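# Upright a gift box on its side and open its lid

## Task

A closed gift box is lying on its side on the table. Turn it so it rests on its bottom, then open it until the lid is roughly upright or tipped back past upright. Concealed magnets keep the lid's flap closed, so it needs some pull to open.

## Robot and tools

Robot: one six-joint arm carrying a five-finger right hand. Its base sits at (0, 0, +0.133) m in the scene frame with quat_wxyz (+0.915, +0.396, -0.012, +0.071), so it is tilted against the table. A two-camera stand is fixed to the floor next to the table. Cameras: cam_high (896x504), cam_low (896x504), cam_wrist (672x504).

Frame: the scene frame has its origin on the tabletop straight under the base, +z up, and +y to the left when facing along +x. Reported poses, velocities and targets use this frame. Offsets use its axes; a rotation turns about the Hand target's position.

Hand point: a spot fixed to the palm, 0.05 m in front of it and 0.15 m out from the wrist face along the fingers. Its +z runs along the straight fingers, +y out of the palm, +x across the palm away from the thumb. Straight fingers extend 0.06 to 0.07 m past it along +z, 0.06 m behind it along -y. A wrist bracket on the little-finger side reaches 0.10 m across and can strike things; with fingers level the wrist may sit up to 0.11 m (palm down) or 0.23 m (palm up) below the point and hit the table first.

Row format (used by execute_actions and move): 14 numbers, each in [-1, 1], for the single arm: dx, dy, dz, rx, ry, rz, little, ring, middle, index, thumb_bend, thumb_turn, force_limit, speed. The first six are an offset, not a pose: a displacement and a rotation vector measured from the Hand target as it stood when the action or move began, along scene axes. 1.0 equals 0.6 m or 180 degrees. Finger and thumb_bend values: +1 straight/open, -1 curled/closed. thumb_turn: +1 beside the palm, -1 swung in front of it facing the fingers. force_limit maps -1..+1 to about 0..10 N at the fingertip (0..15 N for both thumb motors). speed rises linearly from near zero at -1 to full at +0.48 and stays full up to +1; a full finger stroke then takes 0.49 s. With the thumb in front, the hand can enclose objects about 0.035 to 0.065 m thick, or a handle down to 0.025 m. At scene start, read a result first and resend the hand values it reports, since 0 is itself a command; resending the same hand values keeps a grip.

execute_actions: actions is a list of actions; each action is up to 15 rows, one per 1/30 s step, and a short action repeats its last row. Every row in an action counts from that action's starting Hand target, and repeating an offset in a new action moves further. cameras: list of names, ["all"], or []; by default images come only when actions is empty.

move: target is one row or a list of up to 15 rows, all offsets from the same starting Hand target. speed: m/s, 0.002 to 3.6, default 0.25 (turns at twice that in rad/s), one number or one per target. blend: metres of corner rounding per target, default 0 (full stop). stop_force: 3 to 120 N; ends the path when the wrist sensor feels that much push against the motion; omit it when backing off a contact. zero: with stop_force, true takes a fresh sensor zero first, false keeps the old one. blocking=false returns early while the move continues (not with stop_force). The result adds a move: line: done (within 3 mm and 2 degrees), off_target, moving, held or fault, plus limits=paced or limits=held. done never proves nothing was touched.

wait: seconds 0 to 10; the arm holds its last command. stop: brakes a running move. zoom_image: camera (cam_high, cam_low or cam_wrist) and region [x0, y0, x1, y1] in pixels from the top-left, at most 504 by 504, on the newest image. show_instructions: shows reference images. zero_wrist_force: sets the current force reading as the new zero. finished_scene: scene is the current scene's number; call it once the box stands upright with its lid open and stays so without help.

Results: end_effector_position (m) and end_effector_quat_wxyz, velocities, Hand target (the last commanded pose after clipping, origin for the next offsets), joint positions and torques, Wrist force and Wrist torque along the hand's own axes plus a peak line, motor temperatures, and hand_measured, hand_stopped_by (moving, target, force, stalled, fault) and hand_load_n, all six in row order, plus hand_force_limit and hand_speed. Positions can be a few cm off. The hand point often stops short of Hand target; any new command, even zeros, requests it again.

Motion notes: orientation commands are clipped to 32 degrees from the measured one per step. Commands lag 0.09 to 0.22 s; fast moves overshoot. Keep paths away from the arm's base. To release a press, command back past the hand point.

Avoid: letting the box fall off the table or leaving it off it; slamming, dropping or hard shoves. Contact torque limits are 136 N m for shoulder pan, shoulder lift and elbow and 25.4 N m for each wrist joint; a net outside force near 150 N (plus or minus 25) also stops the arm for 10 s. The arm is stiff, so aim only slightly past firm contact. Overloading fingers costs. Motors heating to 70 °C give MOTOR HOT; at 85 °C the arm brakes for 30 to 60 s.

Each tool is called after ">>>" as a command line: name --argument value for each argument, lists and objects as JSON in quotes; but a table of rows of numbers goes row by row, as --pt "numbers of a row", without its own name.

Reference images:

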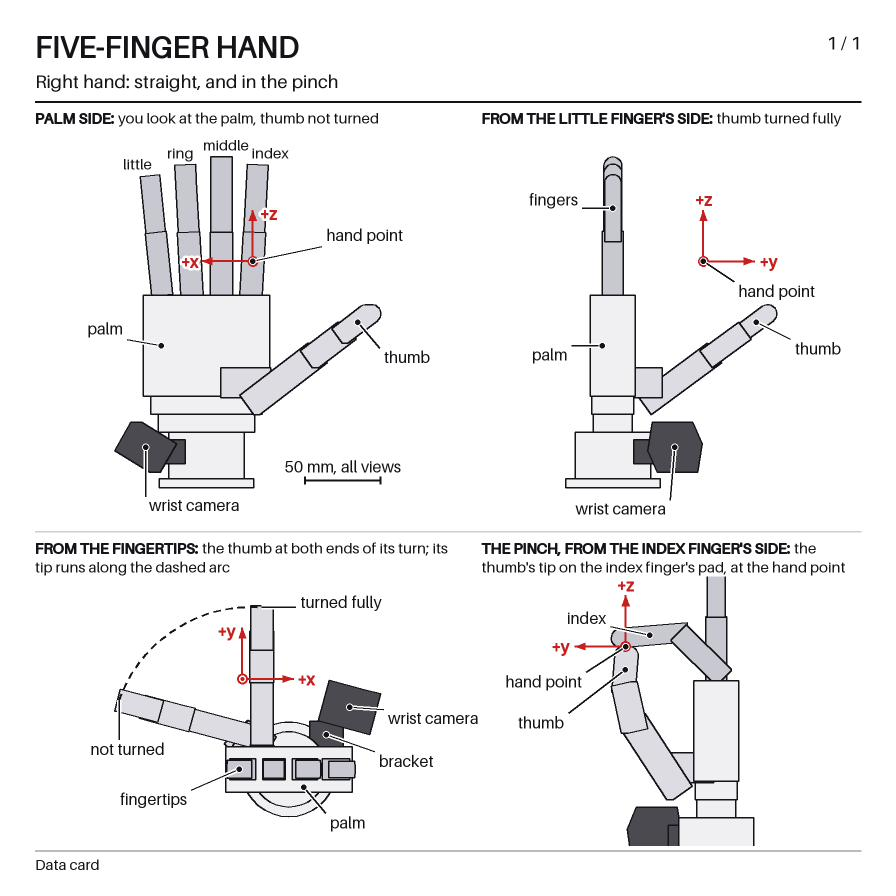

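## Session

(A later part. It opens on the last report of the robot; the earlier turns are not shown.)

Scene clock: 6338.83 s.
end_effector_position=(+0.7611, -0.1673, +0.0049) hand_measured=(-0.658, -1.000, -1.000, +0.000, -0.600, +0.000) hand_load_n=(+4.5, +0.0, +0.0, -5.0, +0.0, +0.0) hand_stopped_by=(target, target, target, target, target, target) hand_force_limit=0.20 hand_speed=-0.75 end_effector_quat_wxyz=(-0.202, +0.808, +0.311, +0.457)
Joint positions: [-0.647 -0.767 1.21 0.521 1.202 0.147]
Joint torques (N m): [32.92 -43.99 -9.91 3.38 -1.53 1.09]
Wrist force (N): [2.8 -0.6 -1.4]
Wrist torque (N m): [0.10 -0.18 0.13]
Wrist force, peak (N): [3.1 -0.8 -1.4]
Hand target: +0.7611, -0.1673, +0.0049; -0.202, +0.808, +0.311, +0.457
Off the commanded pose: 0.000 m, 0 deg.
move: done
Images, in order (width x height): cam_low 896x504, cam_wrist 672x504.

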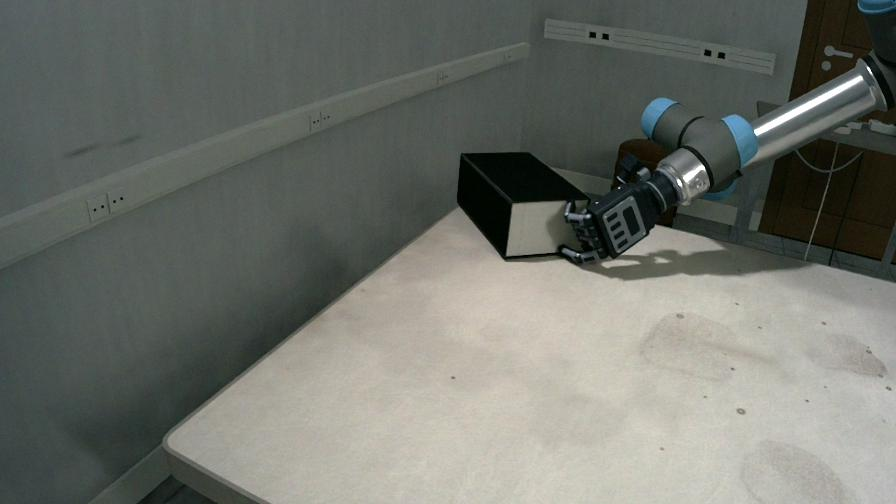

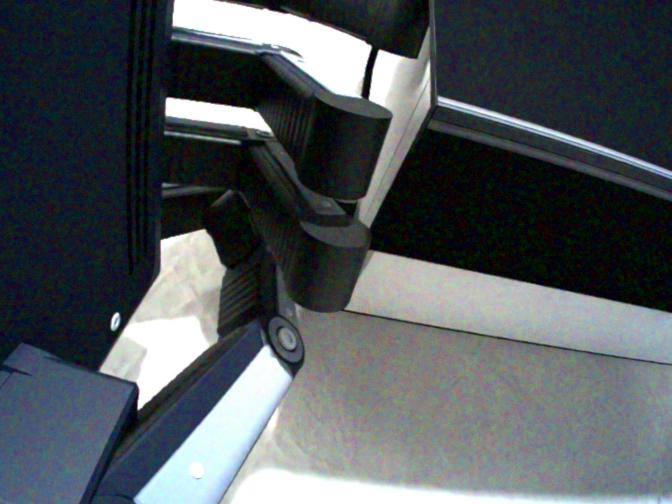

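>>> move --target '[0.0017, -0.0018, 0.0028, 0, 0, 0, -0.66, -1, -1, 0.05, -0.6, 0.0, 0.2, -0.95]' --speed 0.01 --cameras '["cam_wrist", "cam_low"]'

>>> zoom_image --camera "cam_wrist" --region '[300, 0, 480, 200]'

>>> zoom_image --camera "cam_low" --region '[440, 140, 620, 275]'

Scene clock: 6355.83 s.
end_effector_position=(+0.7621, -0.1684, +0.0066) hand_measured=(-0.660, -1.000, -1.000, +0.050, -0.600, +0.000) hand_load_n=(+0.5, +0.0, +0.0, -0.5, +0.0, +0.0) hand_stopped_by=(target, target, target, target, target, target) hand_force_limit=0.20 hand_speed=-0.95 end_effector_quat_wxyz=(-0.202, +0.808, +0.311, +0.457)
Joint positions: [-0.645 -0.767 1.205 0.526 1.203 0.148]
Joint torques (N m): [45.56 -51.77 -7.22 3.01 -0.08 1.14]
Wrist force (N): [0.2 0.4 -0.9]
Wrist torque (N m): [0.16 -0.06 0.10]
Wrist force, peak (N): [3.3 -1.1 -2.6]
Hand target: +0.7621, -0.1684, +0.0066; -0.202, +0.808, +0.311, +0.457
Off the commanded pose: 0.000 m, 0 deg.
move: done
Images, in order (width x height): cam_low 896x504, cam_wrist 672x504.

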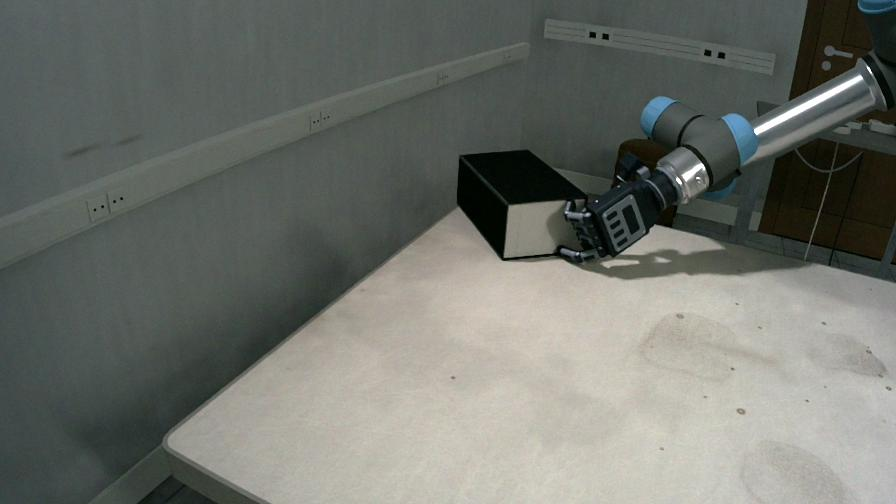

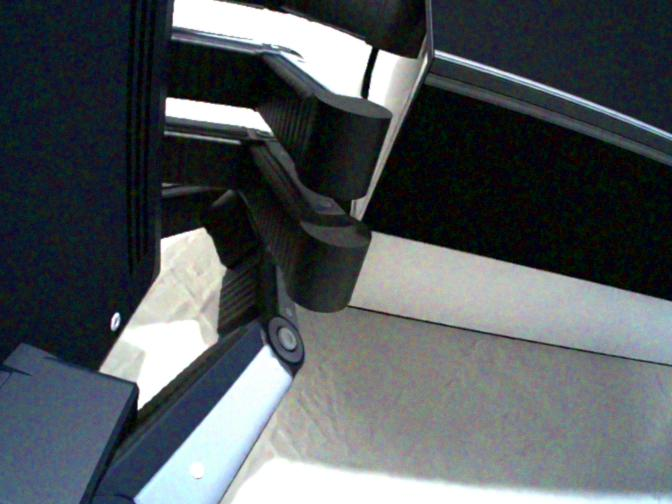

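Scaled by 2.520 from the camera's 672x504 image, which has a finer 960x720 frame.

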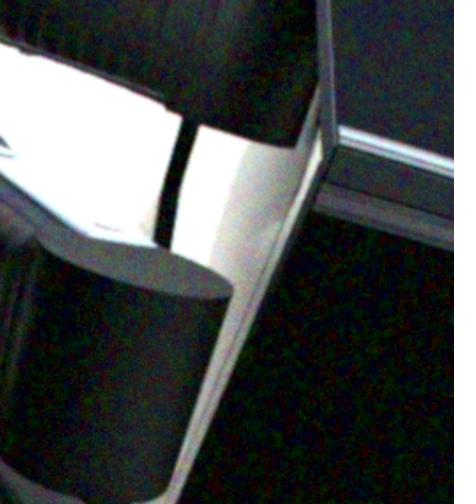

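Scaled by 2.800 from the camera's 896x504 image, which has a finer 1280x720 frame.

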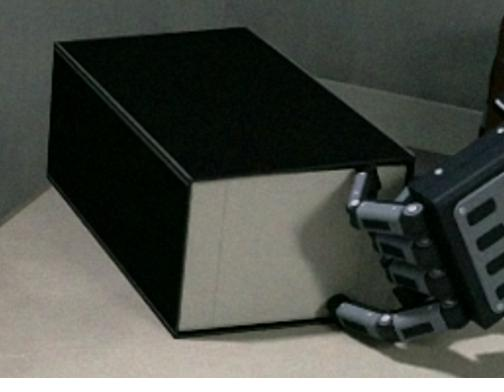

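>>> move --target '[0, 0, 0, 0, 0, 0, -0.3, -1, -1, 0.05, -0.6, 0.0, 0.2, -0.9]' --speed 0.01 --cameras '["cam_wrist", "cam_low"]'

>>> zoom_image --camera "cam_low" --region '[440, 140, 620, 275]'

Scene clock: 6363.87 s.
end_effector_position=(+0.7621, -0.1684, +0.0066) hand_measured=(-0.300, -1.000, -1.000, +0.050, -0.600, +0.000) hand_load_n=(+0.0, +0.0, +0.0, -0.5, +0.0, +0.0) hand_stopped_by=(target, target, target, target, target, target) hand_force_limit=0.20 hand_speed=-0.90 end_effector_quat_wxyz=(-0.202, +0.808, +0.311, +0.457)
Joint positions: [-0.645 -0.767 1.205 0.526 1.203 0.148]
Joint torques (N m): [34.97 -51.2 -1.4 -0.26 -3.26 -0.22]
Wrist force (N): [-0.6 0.8 -0.5]
Wrist torque (N m): [0.11 0.03 0.06]
Wrist force, peak (N): [-1.3 0.7 -0.2]
Hand target: +0.7621, -0.1684, +0.0066; -0.202, +0.808, +0.311, +0.457
Off the commanded pose: 0.000 m, 0 deg.
move: done
Images, in order (width x height): cam_low 896x504, cam_wrist 672x504.

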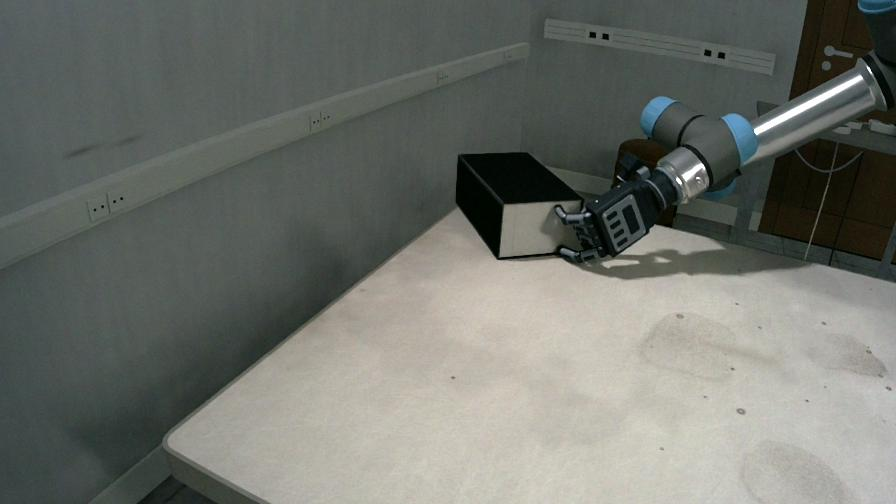

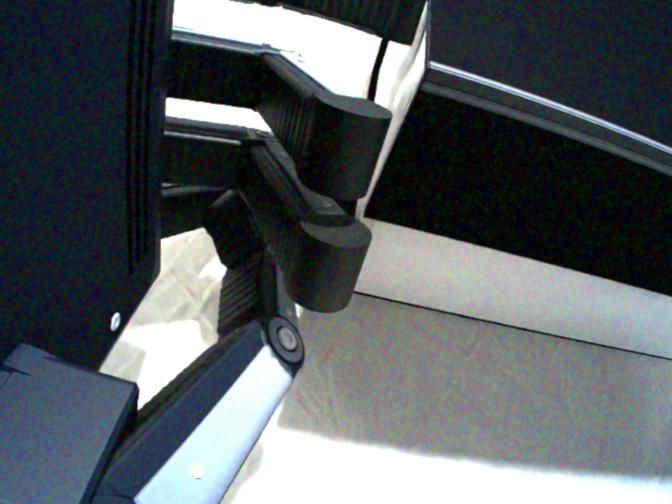

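Scaled by 2.800 from the camera's 896x504 image, which has a finer 1280x720 frame.

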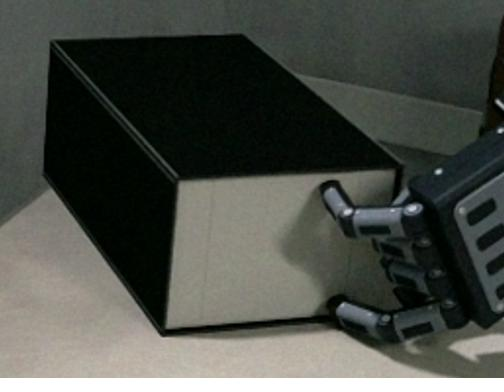

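>>> move --pt "-0.0052 0.0054 0.004 0 0 0 -0.3 -1 -1 0.05 -0.6 0.0 0.2 -0.4" --pt "-0.023 0.0241 0.03 -0.0314 -0.0299 0 0.0 -1 -1 0.3 -0.6 0.0 0.2 -0.4" --speed 0.03 --cameras '["all"]'

>>> zoom_image --camera "cam_high" --region '[400, 310, 570, 480]'

>>> zoom_image --camera "cam_low" --region '[440, 140, 620, 275]'

Scene clock: 6472.10 s.
end_effector_position=(+0.7483, -0.1539, +0.0246) hand_measured=(+0.000, -1.000, -1.000, +0.300, -0.600, +0.000) hand_load_n=(+0.0, +0.0, +0.0, +0.0, +0.0, +0.0) hand_stopped_by=(target, target, target, target, target, target) hand_force_limit=0.20 hand_speed=-0.40 end_effector_quat_wxyz=(-0.148, +0.795, +0.343, +0.479)
Joint positions: [-0.627 -0.841 1.369 0.358 1.222 0.072]
Joint torques (N m): [32.83 -32.88 -10.38 3.64 -3.18 1.59]
Wrist force (N): [-0.4 0.7 -0.6]
Wrist torque (N m): [0.08 0.01 0.12]
Wrist force, peak (N): [-0.1 1.2 -1.0]
Hand target: +0.7483, -0.1539, +0.0246; -0.148, +0.795, +0.343, +0.479
Off the commanded pose: 0.000 m, 0 deg.
move: done

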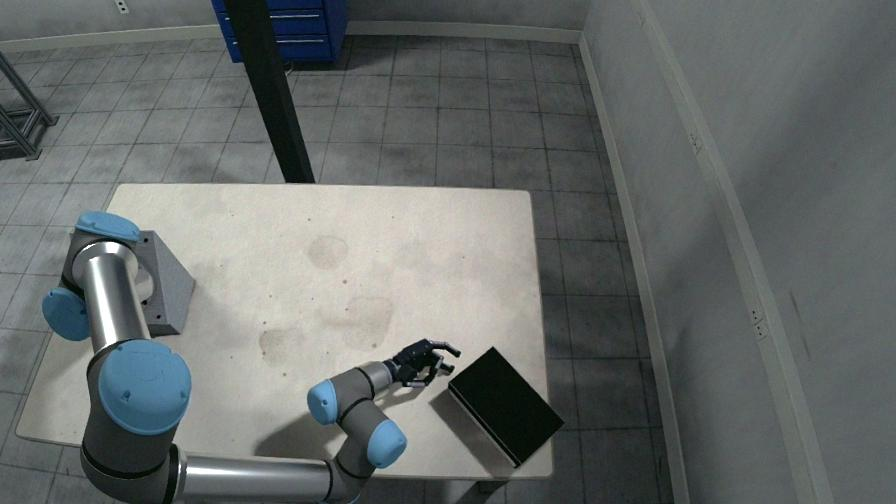

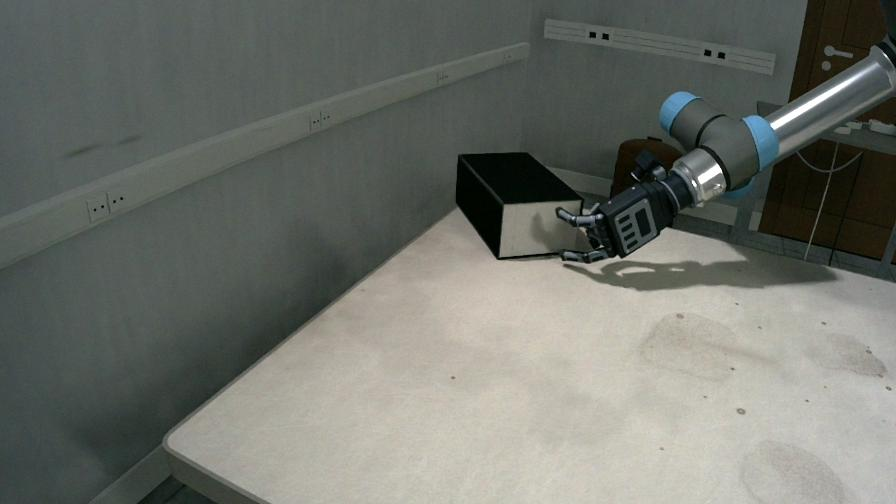

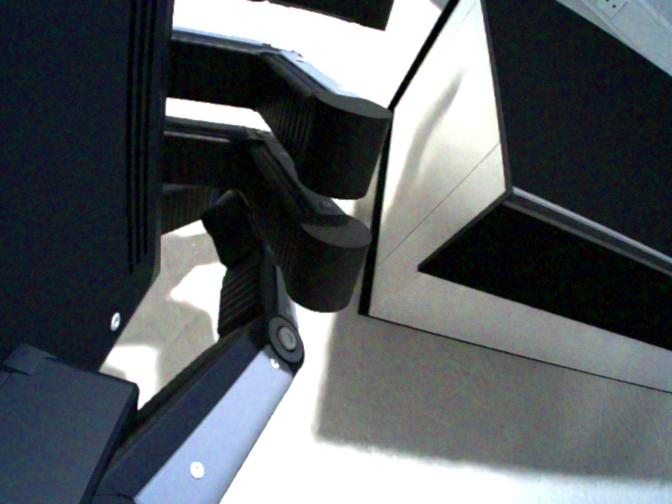

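Scaled by 2.965 from the camera's 896x504 image, which has a finer 1280x720 frame.

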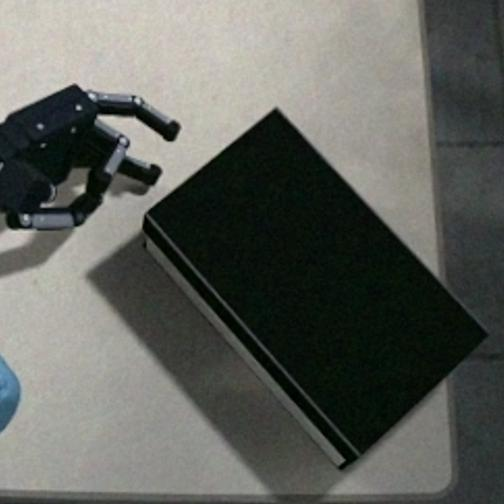

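Scaled by 2.800 from the camera's 896x504 image, which has a finer 1280x720 frame.

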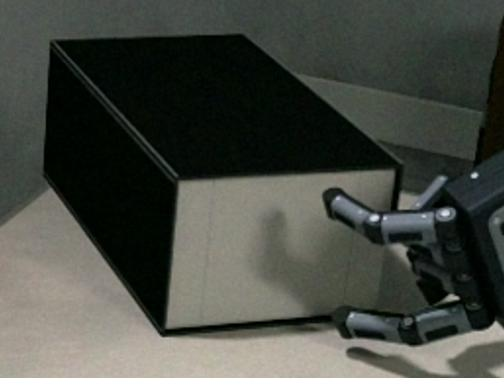

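>>> move --pt "0 0 -0.0083 -0.0048 -0.0046 0 0.1 -1 -1 0.3 -0.6 0.0 0.2 -0.2" --pt "0.0293 -0.0319 -0.0083 -0.0048 -0.0046 0 0.1 -1 -1 0.3 -0.6 0.0 0.2 -0.2" --speed 0.04 --cameras '["cam_wrist", "cam_low"]'

>>> zoom_image --camera "cam_wrist" --region '[300, 0, 480, 260]'

>>> zoom_image --camera "cam_low" --region '[520, 170, 650, 275]'

Scene clock: 6496.20 s.
end_effector_position=(+0.7659, -0.1730, +0.0195) hand_measured=(+0.100, -1.000, -1.000, +0.300, -0.600, +0.000) hand_load_n=(+0.0, +0.0, +0.0, +0.0, +0.0, +0.0) hand_stopped_by=(target, target, target, target, target, target) hand_force_limit=0.20 hand_speed=-0.20 end_effector_quat_wxyz=(-0.139, +0.792, +0.347, +0.482) end_effector_velocity=(-0.001, +0.000, -0.001) end_effector_angular_velocity=(-0.002, +0.000, -0.002)
Joint positions: [-0.64 -0.811 1.288 0.401 1.214 0.047]
Joint velocities: [-0.001 0 0.004 -0.006 0.001 -0.001]
Joint torques (N m): [40.93 -50.34 -0.02 -0.9 -2.56 -0.46]
Wrist force (N): [-0.3 0.8 -0.6]
Wrist torque (N m): [0.11 0.00 0.13]
Wrist force, peak (N): [-0.4 1.4 -0.8]
Hand target: +0.7659, -0.1731, +0.0196; -0.139, +0.792, +0.347, +0.482
Off the commanded pose: 0.000 m, 0 deg.
move: done
Images, in order (width x height): cam_low 896x504, cam_wrist 672x504.

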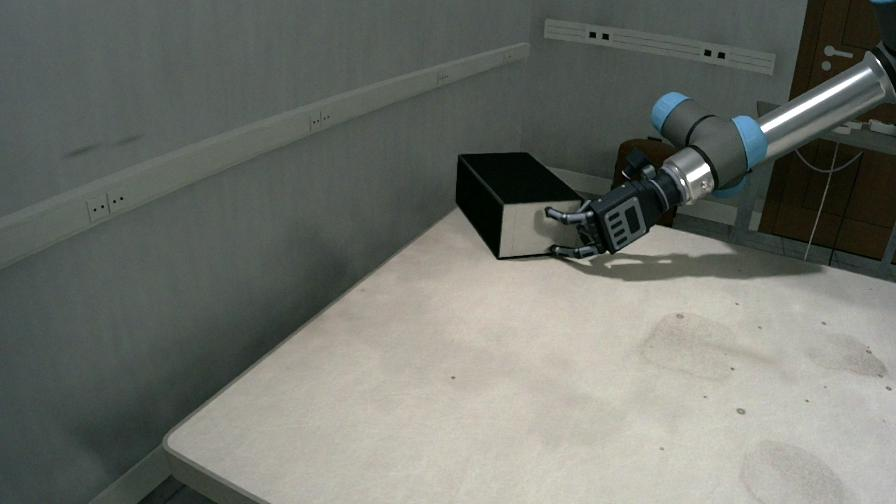

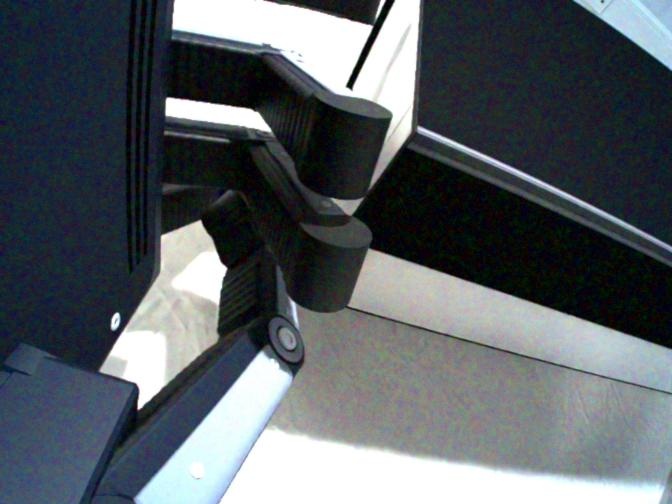

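Scaled by 1.938 from the camera's 672x504 image, which has a finer 960x720 frame.

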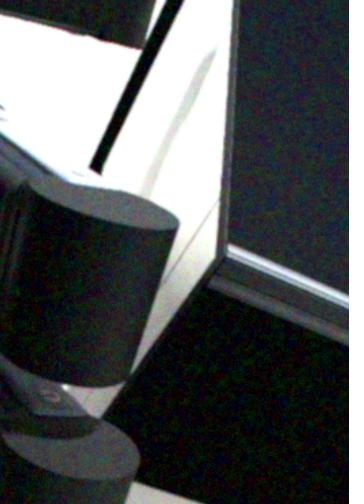

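Scaled by 3.877 from the camera's 896x504 image, which has a finer 1280x720 frame.

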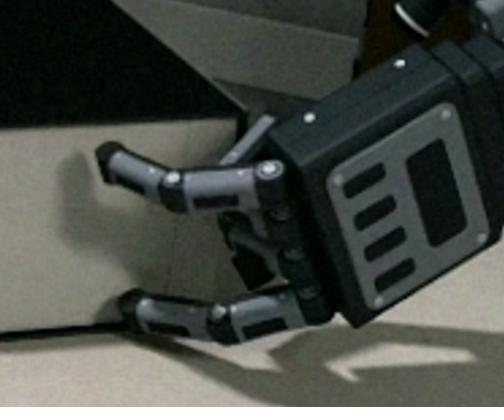

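>>> execute_actions --actions '[]' --cameras '["cam_high"]'

>>> zoom_image --camera "cam_high" --region '[400, 310, 570, 480]'

Scene clock: 6500.27 s.
end_effector_position=(+0.7659, -0.1731, +0.0196) hand_measured=(+0.100, -1.000, -1.000, +0.300, -0.600, +0.000) hand_load_n=(-0.5, +0.0, +0.0, +0.0, +0.0, +0.0) hand_stopped_by=(target, target, target, target, target, target) hand_force_limit=0.20 hand_speed=-0.20 end_effector_quat_wxyz=(-0.139, +0.792, +0.347, +0.482)
Joint positions: [-0.64 -0.811 1.288 0.401 1.214 0.047]
Joint velocities: within noise
Joint torques (N m): [46.17 -50.44 -10.38 -0.76 0.05 0.54]
Motor temperatures (°C): [39 43 34 42 38 42]
Wrist force (N): [0.1 0.9 -0.4]
Wrist torque (N m): [0.11 -0.08 0.16]
Wrist force, peak (N): [-0.4 1.2 -0.8]
Hand target: +0.7659, -0.1731, +0.0196; -0.139, +0.792, +0.347, +0.482
Off the commanded pose: 0.000 m, 0 deg.
Images, in order (width x height): cam_high 896x504.

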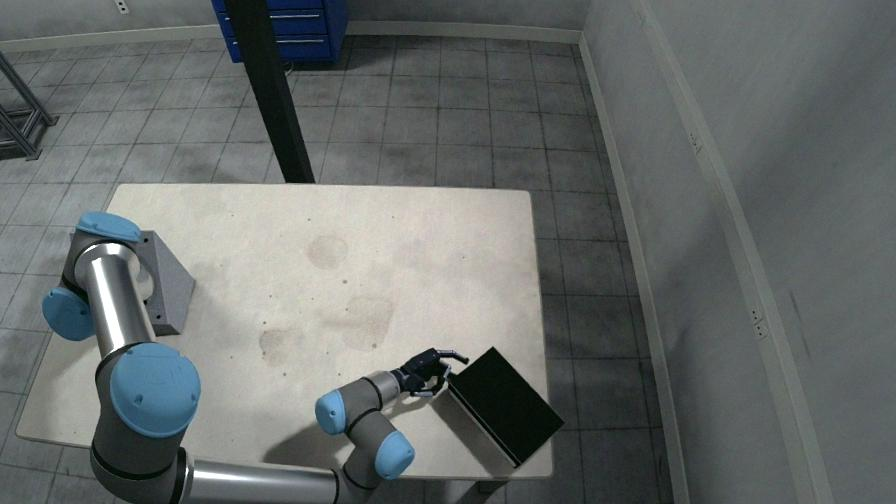

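Scaled by 2.965 from the camera's 896x504 image, which has a finer 1280x720 frame.

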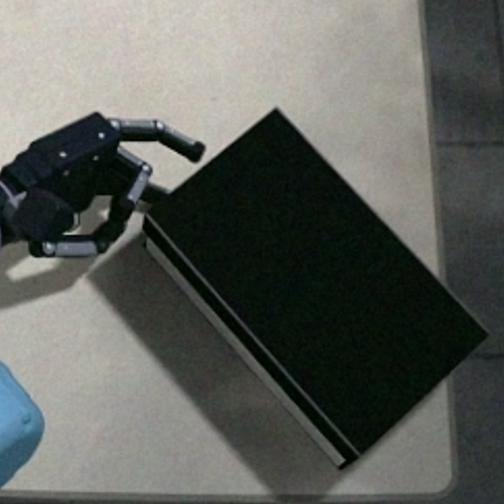

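>>> move --target '[0.0034, -0.0037, 0, 0, 0, 0, 0.1, -1, -1, 0.3, -0.6, 0.0, 0.2, -0.2]' --speed 0.02 --cameras '["cam_wrist"]'

>>> zoom_image --camera "cam_wrist" --region '[300, 0, 480, 260]'

>>> move --target '[0.0023, -0.0025, 0, 0, 0, 0, 0.1, -1, -1, 0.3, -0.6, 0.0, 0.2, -0.2]' --speed 0.02 --cameras '["cam_wrist", "cam_low"]'

>>> zoom_image --camera "cam_wrist" --region '[300, 0, 480, 260]'

>>> zoom_image --camera "cam_low" --region '[520, 170, 650, 275]'

Scene clock: 6512.27 s.
end_effector_position=(+0.7680, -0.1753, +0.0196) hand_measured=(+0.100, -1.000, -1.000, +0.300, -0.600, +0.000) hand_load_n=(+0.0, +0.0, +0.0, +0.0, +0.0, +0.0) hand_stopped_by=(target, target, target, target, target, target) hand_force_limit=0.20 hand_speed=-0.20 end_effector_quat_wxyz=(-0.139, +0.792, +0.347, +0.482)
Joint positions: [-0.64 -0.808 1.277 0.409 1.214 0.046]
Joint torques (N m): [32.39 -37.96 -1.25 2.49 -3.34 -1.36]
Wrist force (N): [-0.1 1.3 -0.5]
Wrist torque (N m): [0.17 -0.05 0.16]
Wrist force, peak (N): [-0.5 1.2 -0.6]
Hand target: +0.7680, -0.1753, +0.0196; -0.139, +0.792, +0.347, +0.482
Off the commanded pose: 0.000 m, 0 deg.
move: done
Images, in order (width x height): cam_wrist 672x504.

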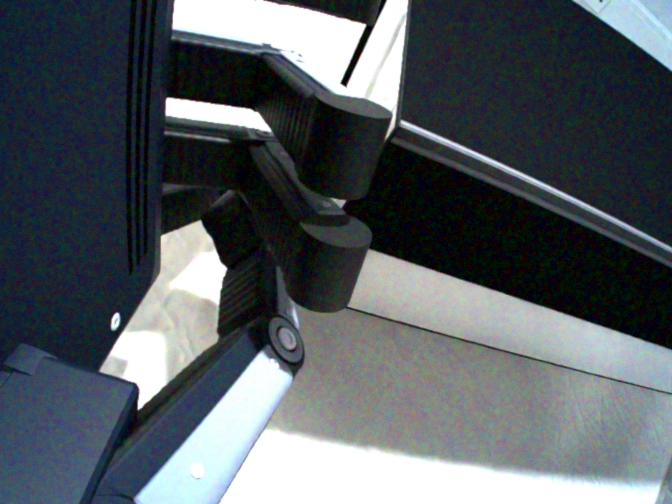

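Scaled by 1.938 from the camera's 672x504 image, which has a finer 960x720 frame.

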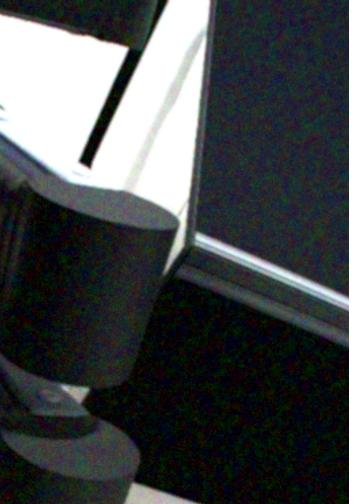

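Scene clock: 6512.97 s.
end_effector_position=(+0.7694, -0.1768, +0.0196) hand_measured=(+0.100, -1.000, -1.000, +0.300, -0.600, +0.000) hand_load_n=(+0.0, +0.0, +0.0, +0.0, +0.0, +0.0) hand_stopped_by=(target, target, target, target, target, target) hand_force_limit=0.20 hand_speed=-0.20 end_effector_quat_wxyz=(-0.139, +0.792, +0.347, +0.482)
Joint positions: [-0.641 -0.805 1.27 0.414 1.214 0.046]
Joint torques (N m): [32.86 -37.25 -3.5 2.85 -3.39 -1.22]
Wrist force (N): [-0.4 0.9 -0.6]
Wrist torque (N m): [0.13 0.00 0.13]
Wrist force, peak (N): [0.0 1.3 -0.8]
Hand target: +0.7693, -0.1768, +0.0196; -0.139, +0.792, +0.347, +0.482
Off the commanded pose: 0.000 m, 0 deg.
move: done
Images, in order (width x height): cam_low 896x504, cam_wrist 672x504.

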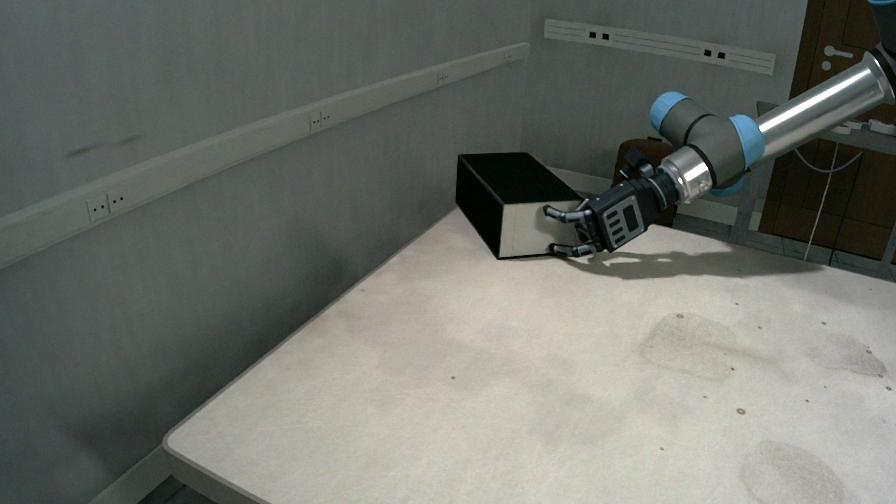

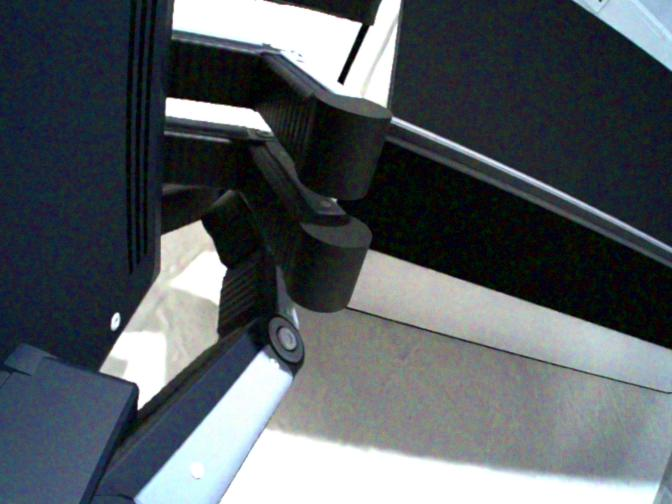

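Scaled by 1.938 from the camera's 672x504 image, which has a finer 960x720 frame.

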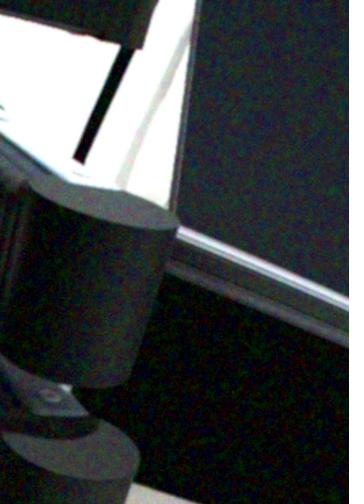

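Scaled by 3.877 from the camera's 896x504 image, which has a finer 1280x720 frame.

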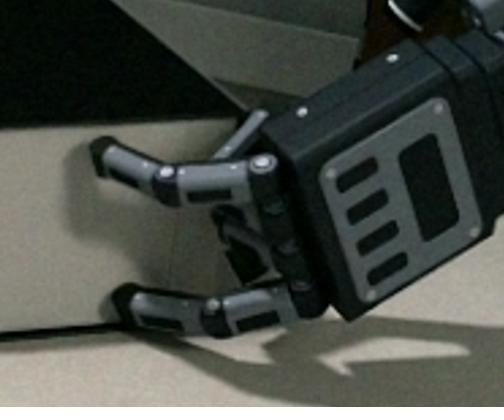

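>>> move --target '[0.0017, -0.0018, 0, 0, 0, 0, 0.1, -1, -1, 0.3, -0.6, 0.0, 0.2, -0.2]' --speed 0.02 --cameras '["cam_wrist"]'

>>> zoom_image --camera "cam_wrist" --region '[300, 0, 480, 260]'

>>> move --target '[0.0017, -0.0018, 0, 0, 0, 0, 0.1, -1, -1, 0.3, -0.6, 0.0, 0.2, -0.2]' --speed 0.02 --cameras '["cam_wrist"]'

>>> zoom_image --camera "cam_wrist" --region '[300, 0, 480, 260]'

Scene clock: 6516.90 s.
end_effector_position=(+0.7704, -0.1779, +0.0196) hand_measured=(+0.100, -1.000, -1.000, +0.300, -0.600, +0.000) hand_load_n=(+0.0, +0.0, +0.0, +0.5, +0.0, +0.0) hand_stopped_by=(target, target, target, target, target, target) hand_force_limit=0.20 hand_speed=-0.20 end_effector_quat_wxyz=(-0.139, +0.792, +0.347, +0.482)
Joint positions: [-0.641 -0.804 1.264 0.418 1.213 0.046]
Joint torques (N m): [31.76 -36.07 -6 3.08 -3.39 -1.4]
Wrist force (N): [-0.2 0.6 -0.5]
Wrist torque (N m): [0.15 -0.02 0.15]
Wrist force, peak (N): [-0.2 1.3 -0.8]
Hand target: +0.7704, -0.1779, +0.0196; -0.139, +0.792, +0.347, +0.482
Off the commanded pose: 0.000 m, 0 deg.
move: done
Images, in order (width x height): cam_wrist 672x504.

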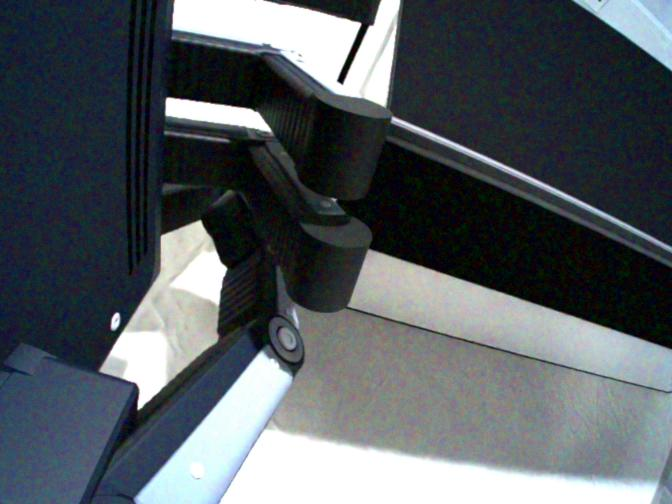

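Scaled by 1.938 from the camera's 672x504 image, which has a finer 960x720 frame.

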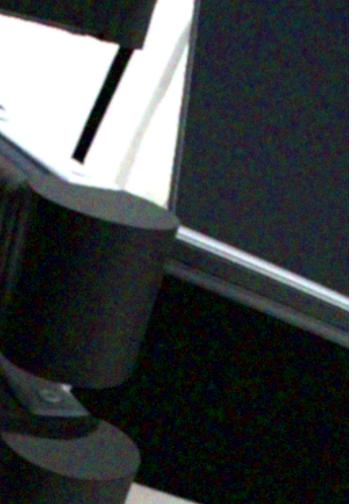

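Scene clock: 6517.60 s.
end_effector_position=(+0.7714, -0.1790, +0.0196) hand_measured=(+0.100, -1.000, -1.000, +0.300, -0.600, +0.000) hand_load_n=(+0.0, +0.0, +0.0, +0.5, +0.0, +0.0) hand_stopped_by=(target, target, target, target, target, target) hand_force_limit=0.20 hand_speed=-0.20 end_effector_quat_wxyz=(-0.139, +0.792, +0.347, +0.482)
Joint positions: [-0.641 -0.802 1.259 0.422 1.213 0.045]
Joint torques (N m): [32.42 -36.99 -5.96 2.74 -3.29 -1.29]
Wrist force (N): [-0.2 0.1 -0.8]
Wrist torque (N m): [0.14 0.00 0.14]
Wrist force, peak (N): [-0.2 0.7 -0.8]
Hand target: +0.7714, -0.1790, +0.0196; -0.139, +0.792, +0.347, +0.482
Off the commanded pose: 0.000 m, 0 deg.
move: done
Images, in order (width x height): cam_wrist 672x504.

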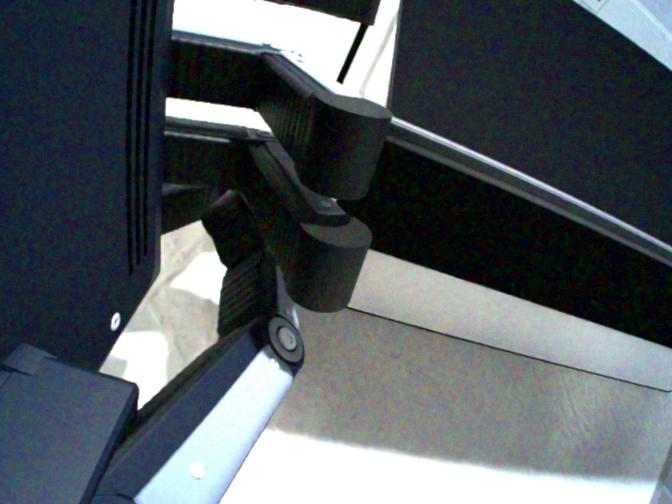

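Scaled by 1.938 from the camera's 672x504 image, which has a finer 960x720 frame.

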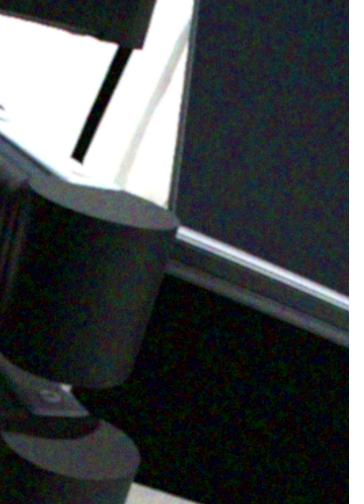

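>>> move --target '[0, 0, -0.012, 0, 0, 0, 0.1, -1, -1, 0.3, -0.6, 0.0, 0.2, -0.2]' --speed 0.006 --stop_force 3 --cameras '["cam_wrist", "cam_low"]'

>>> zoom_image --camera "cam_low" --region '[520, 170, 650, 275]'

Scene clock: 6523.37 s.
end_effector_position=(+0.7714, -0.1790, +0.0163) hand_measured=(+0.100, -1.000, -1.000, +0.300, -0.600, +0.000) hand_load_n=(+0.0, +0.0, +0.0, -1.0, +0.0, +0.0) hand_stopped_by=(target, target, target, target, target, target) hand_force_limit=0.20 hand_speed=-0.20 end_effector_quat_wxyz=(-0.139, +0.792, +0.347, +0.482)
Joint positions: [-0.645 -0.798 1.257 0.42 1.211 0.042]
Joint torques (N m): [43.98 -49.48 0.33 3.21 0.85 1.31]
Wrist force (N): [2.7 0.1 -2.4]
Wrist torque (N m): [0.17 0.05 0.19]
Wrist force, peak (N): [4.1 0.3 -2.9]
Hand target: +0.7714, -0.1790, +0.0164; -0.139, +0.792, +0.347, +0.482 (not the last commanded pose)
Off the commanded pose: 0.004 m, 0 deg.
move: contact
Images, in order (width x height): cam_low 896x504, cam_wrist 672x504.

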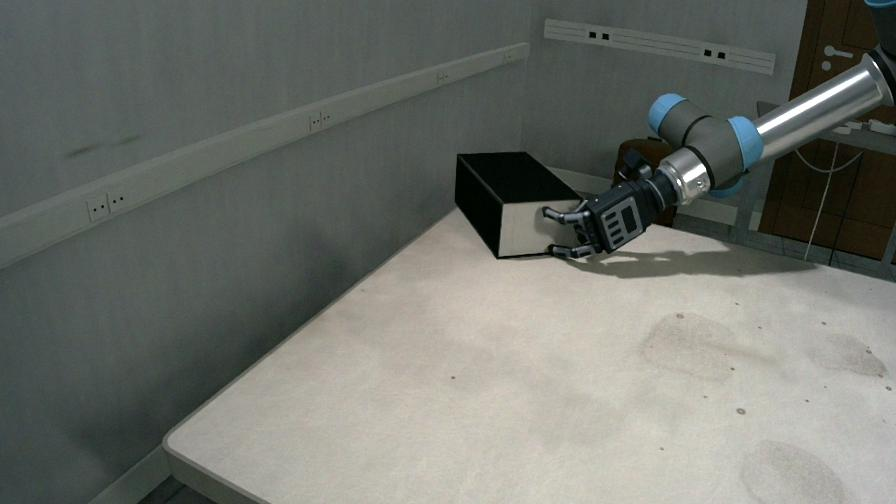

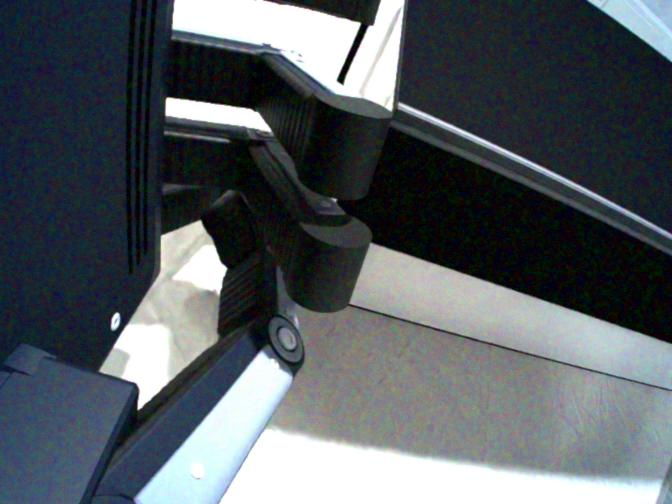

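Scaled by 3.877 from the camera's 896x504 image, which has a finer 1280x720 frame.

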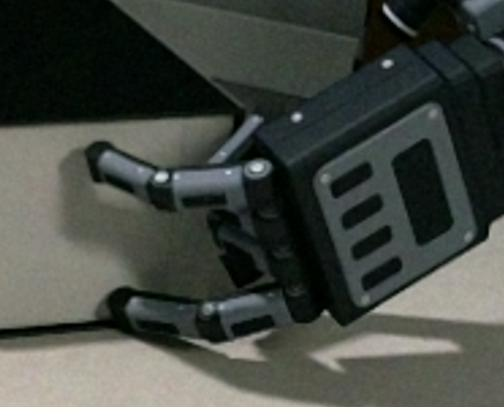

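>>> move --target '[0, 0, -0.0012, 0, 0, 0, -0.05, -1, -1, 0.3, -0.6, 0.0, 0.0, -0.8]' --speed 0.006 --cameras '[]'

>>> move --target '[0, 0, 0, 0, 0, 0, -0.15, -1, -1, 0.3, -0.6, 0.0, 0.0, -0.8]' --speed 0.006 --cameras '["cam_wrist", "cam_low"]'

>>> zoom_image --camera "cam_low" --region '[520, 170, 650, 275]'

>>> zoom_image --camera "cam_wrist" --region '[300, 0, 480, 260]'

Scene clock: 6530.70 s.
end_effector_position=(+0.7714, -0.1789, +0.0156) hand_measured=(-0.050, -1.000, -1.000, +0.300, -0.600, +0.000) hand_load_n=(+0.0, +0.0, +0.0, -2.5, +0.0, +0.0) hand_stopped_by=(target, target, target, target, target, target) hand_force_limit=0.00 hand_speed=-0.80 end_effector_quat_wxyz=(-0.139, +0.792, +0.347, +0.482)
Joint positions: [-0.646 -0.797 1.257 0.42 1.21 0.042]
Joint torques (N m): [28.36 -32.39 -11.25 -1.45 -1.35 -0.85]
Wrist force (N): [6.5 0.0 -4.3]
Wrist torque (N m): [0.21 0.19 0.23]
Wrist force, peak (N): [6.5 0.0 -4.5]
Hand target: +0.7714, -0.1790, +0.0156; -0.139, +0.792, +0.347, +0.482
Off the commanded pose: 0.000 m, 0 deg.
move: done
No camera images: "cameras" was empty.

Scene clock: 6531.20 s.
end_effector_position=(+0.7714, -0.1790, +0.0156) hand_measured=(-0.150, -1.000, -1.000, +0.300, -0.600, +0.000) hand_load_n=(+2.5, +0.0, +0.0, -3.5, +0.0, +0.0) hand_stopped_by=(target, target, target, target, target, target) hand_force_limit=0.00 hand_speed=-0.80 end_effector_quat_wxyz=(-0.139, +0.792, +0.347, +0.482)
Joint positions: [-0.646 -0.797 1.257 0.42 1.21 0.042]
Joint torques (N m): [29.81 -34.49 -11.41 -1.01 0 -0.32]
Wrist force (N): [5.6 -0.2 -2.6]
Wrist torque (N m): [0.18 0.00 0.20]
Wrist force, peak (N): [6.7 -0.4 -4.3]
Hand target: +0.7714, -0.1790, +0.0156; -0.139, +0.792, +0.347, +0.482
Off the commanded pose: 0.000 m, 0 deg.
move: done
Images, in order (width x height): cam_low 896x504, cam_wrist 672x504.

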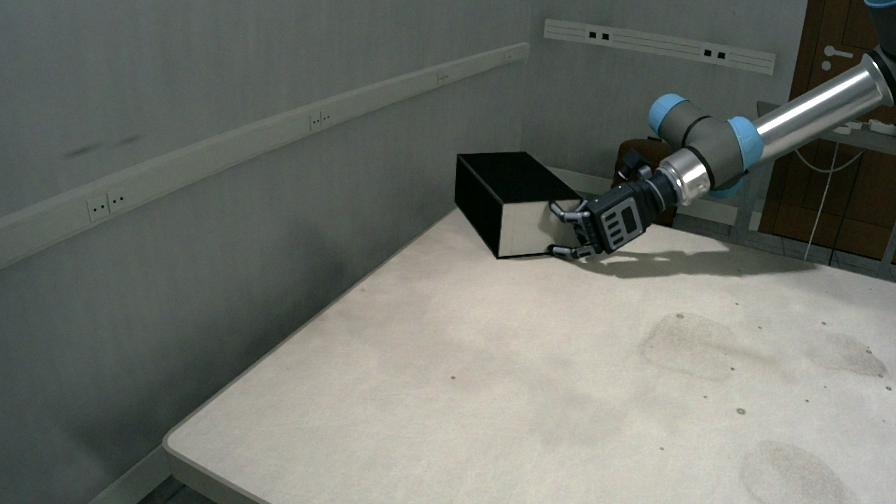

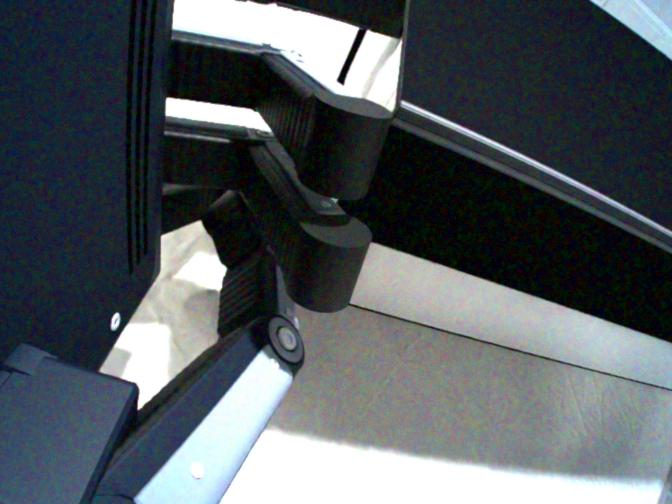

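Scaled by 3.877 from the camera's 896x504 image, which has a finer 1280x720 frame.

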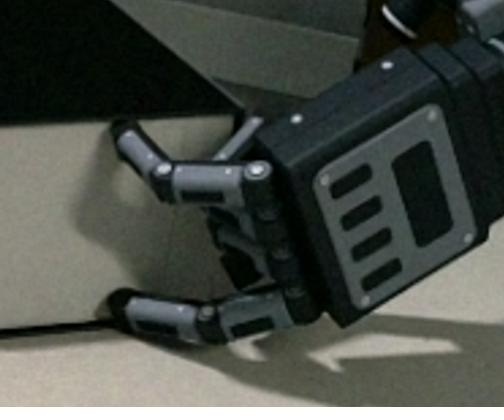

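Scaled by 1.938 from the camera's 672x504 image, which has a finer 960x720 frame.

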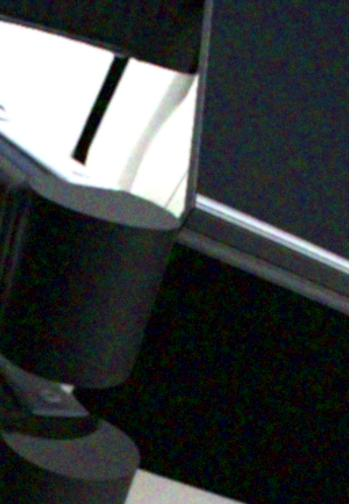

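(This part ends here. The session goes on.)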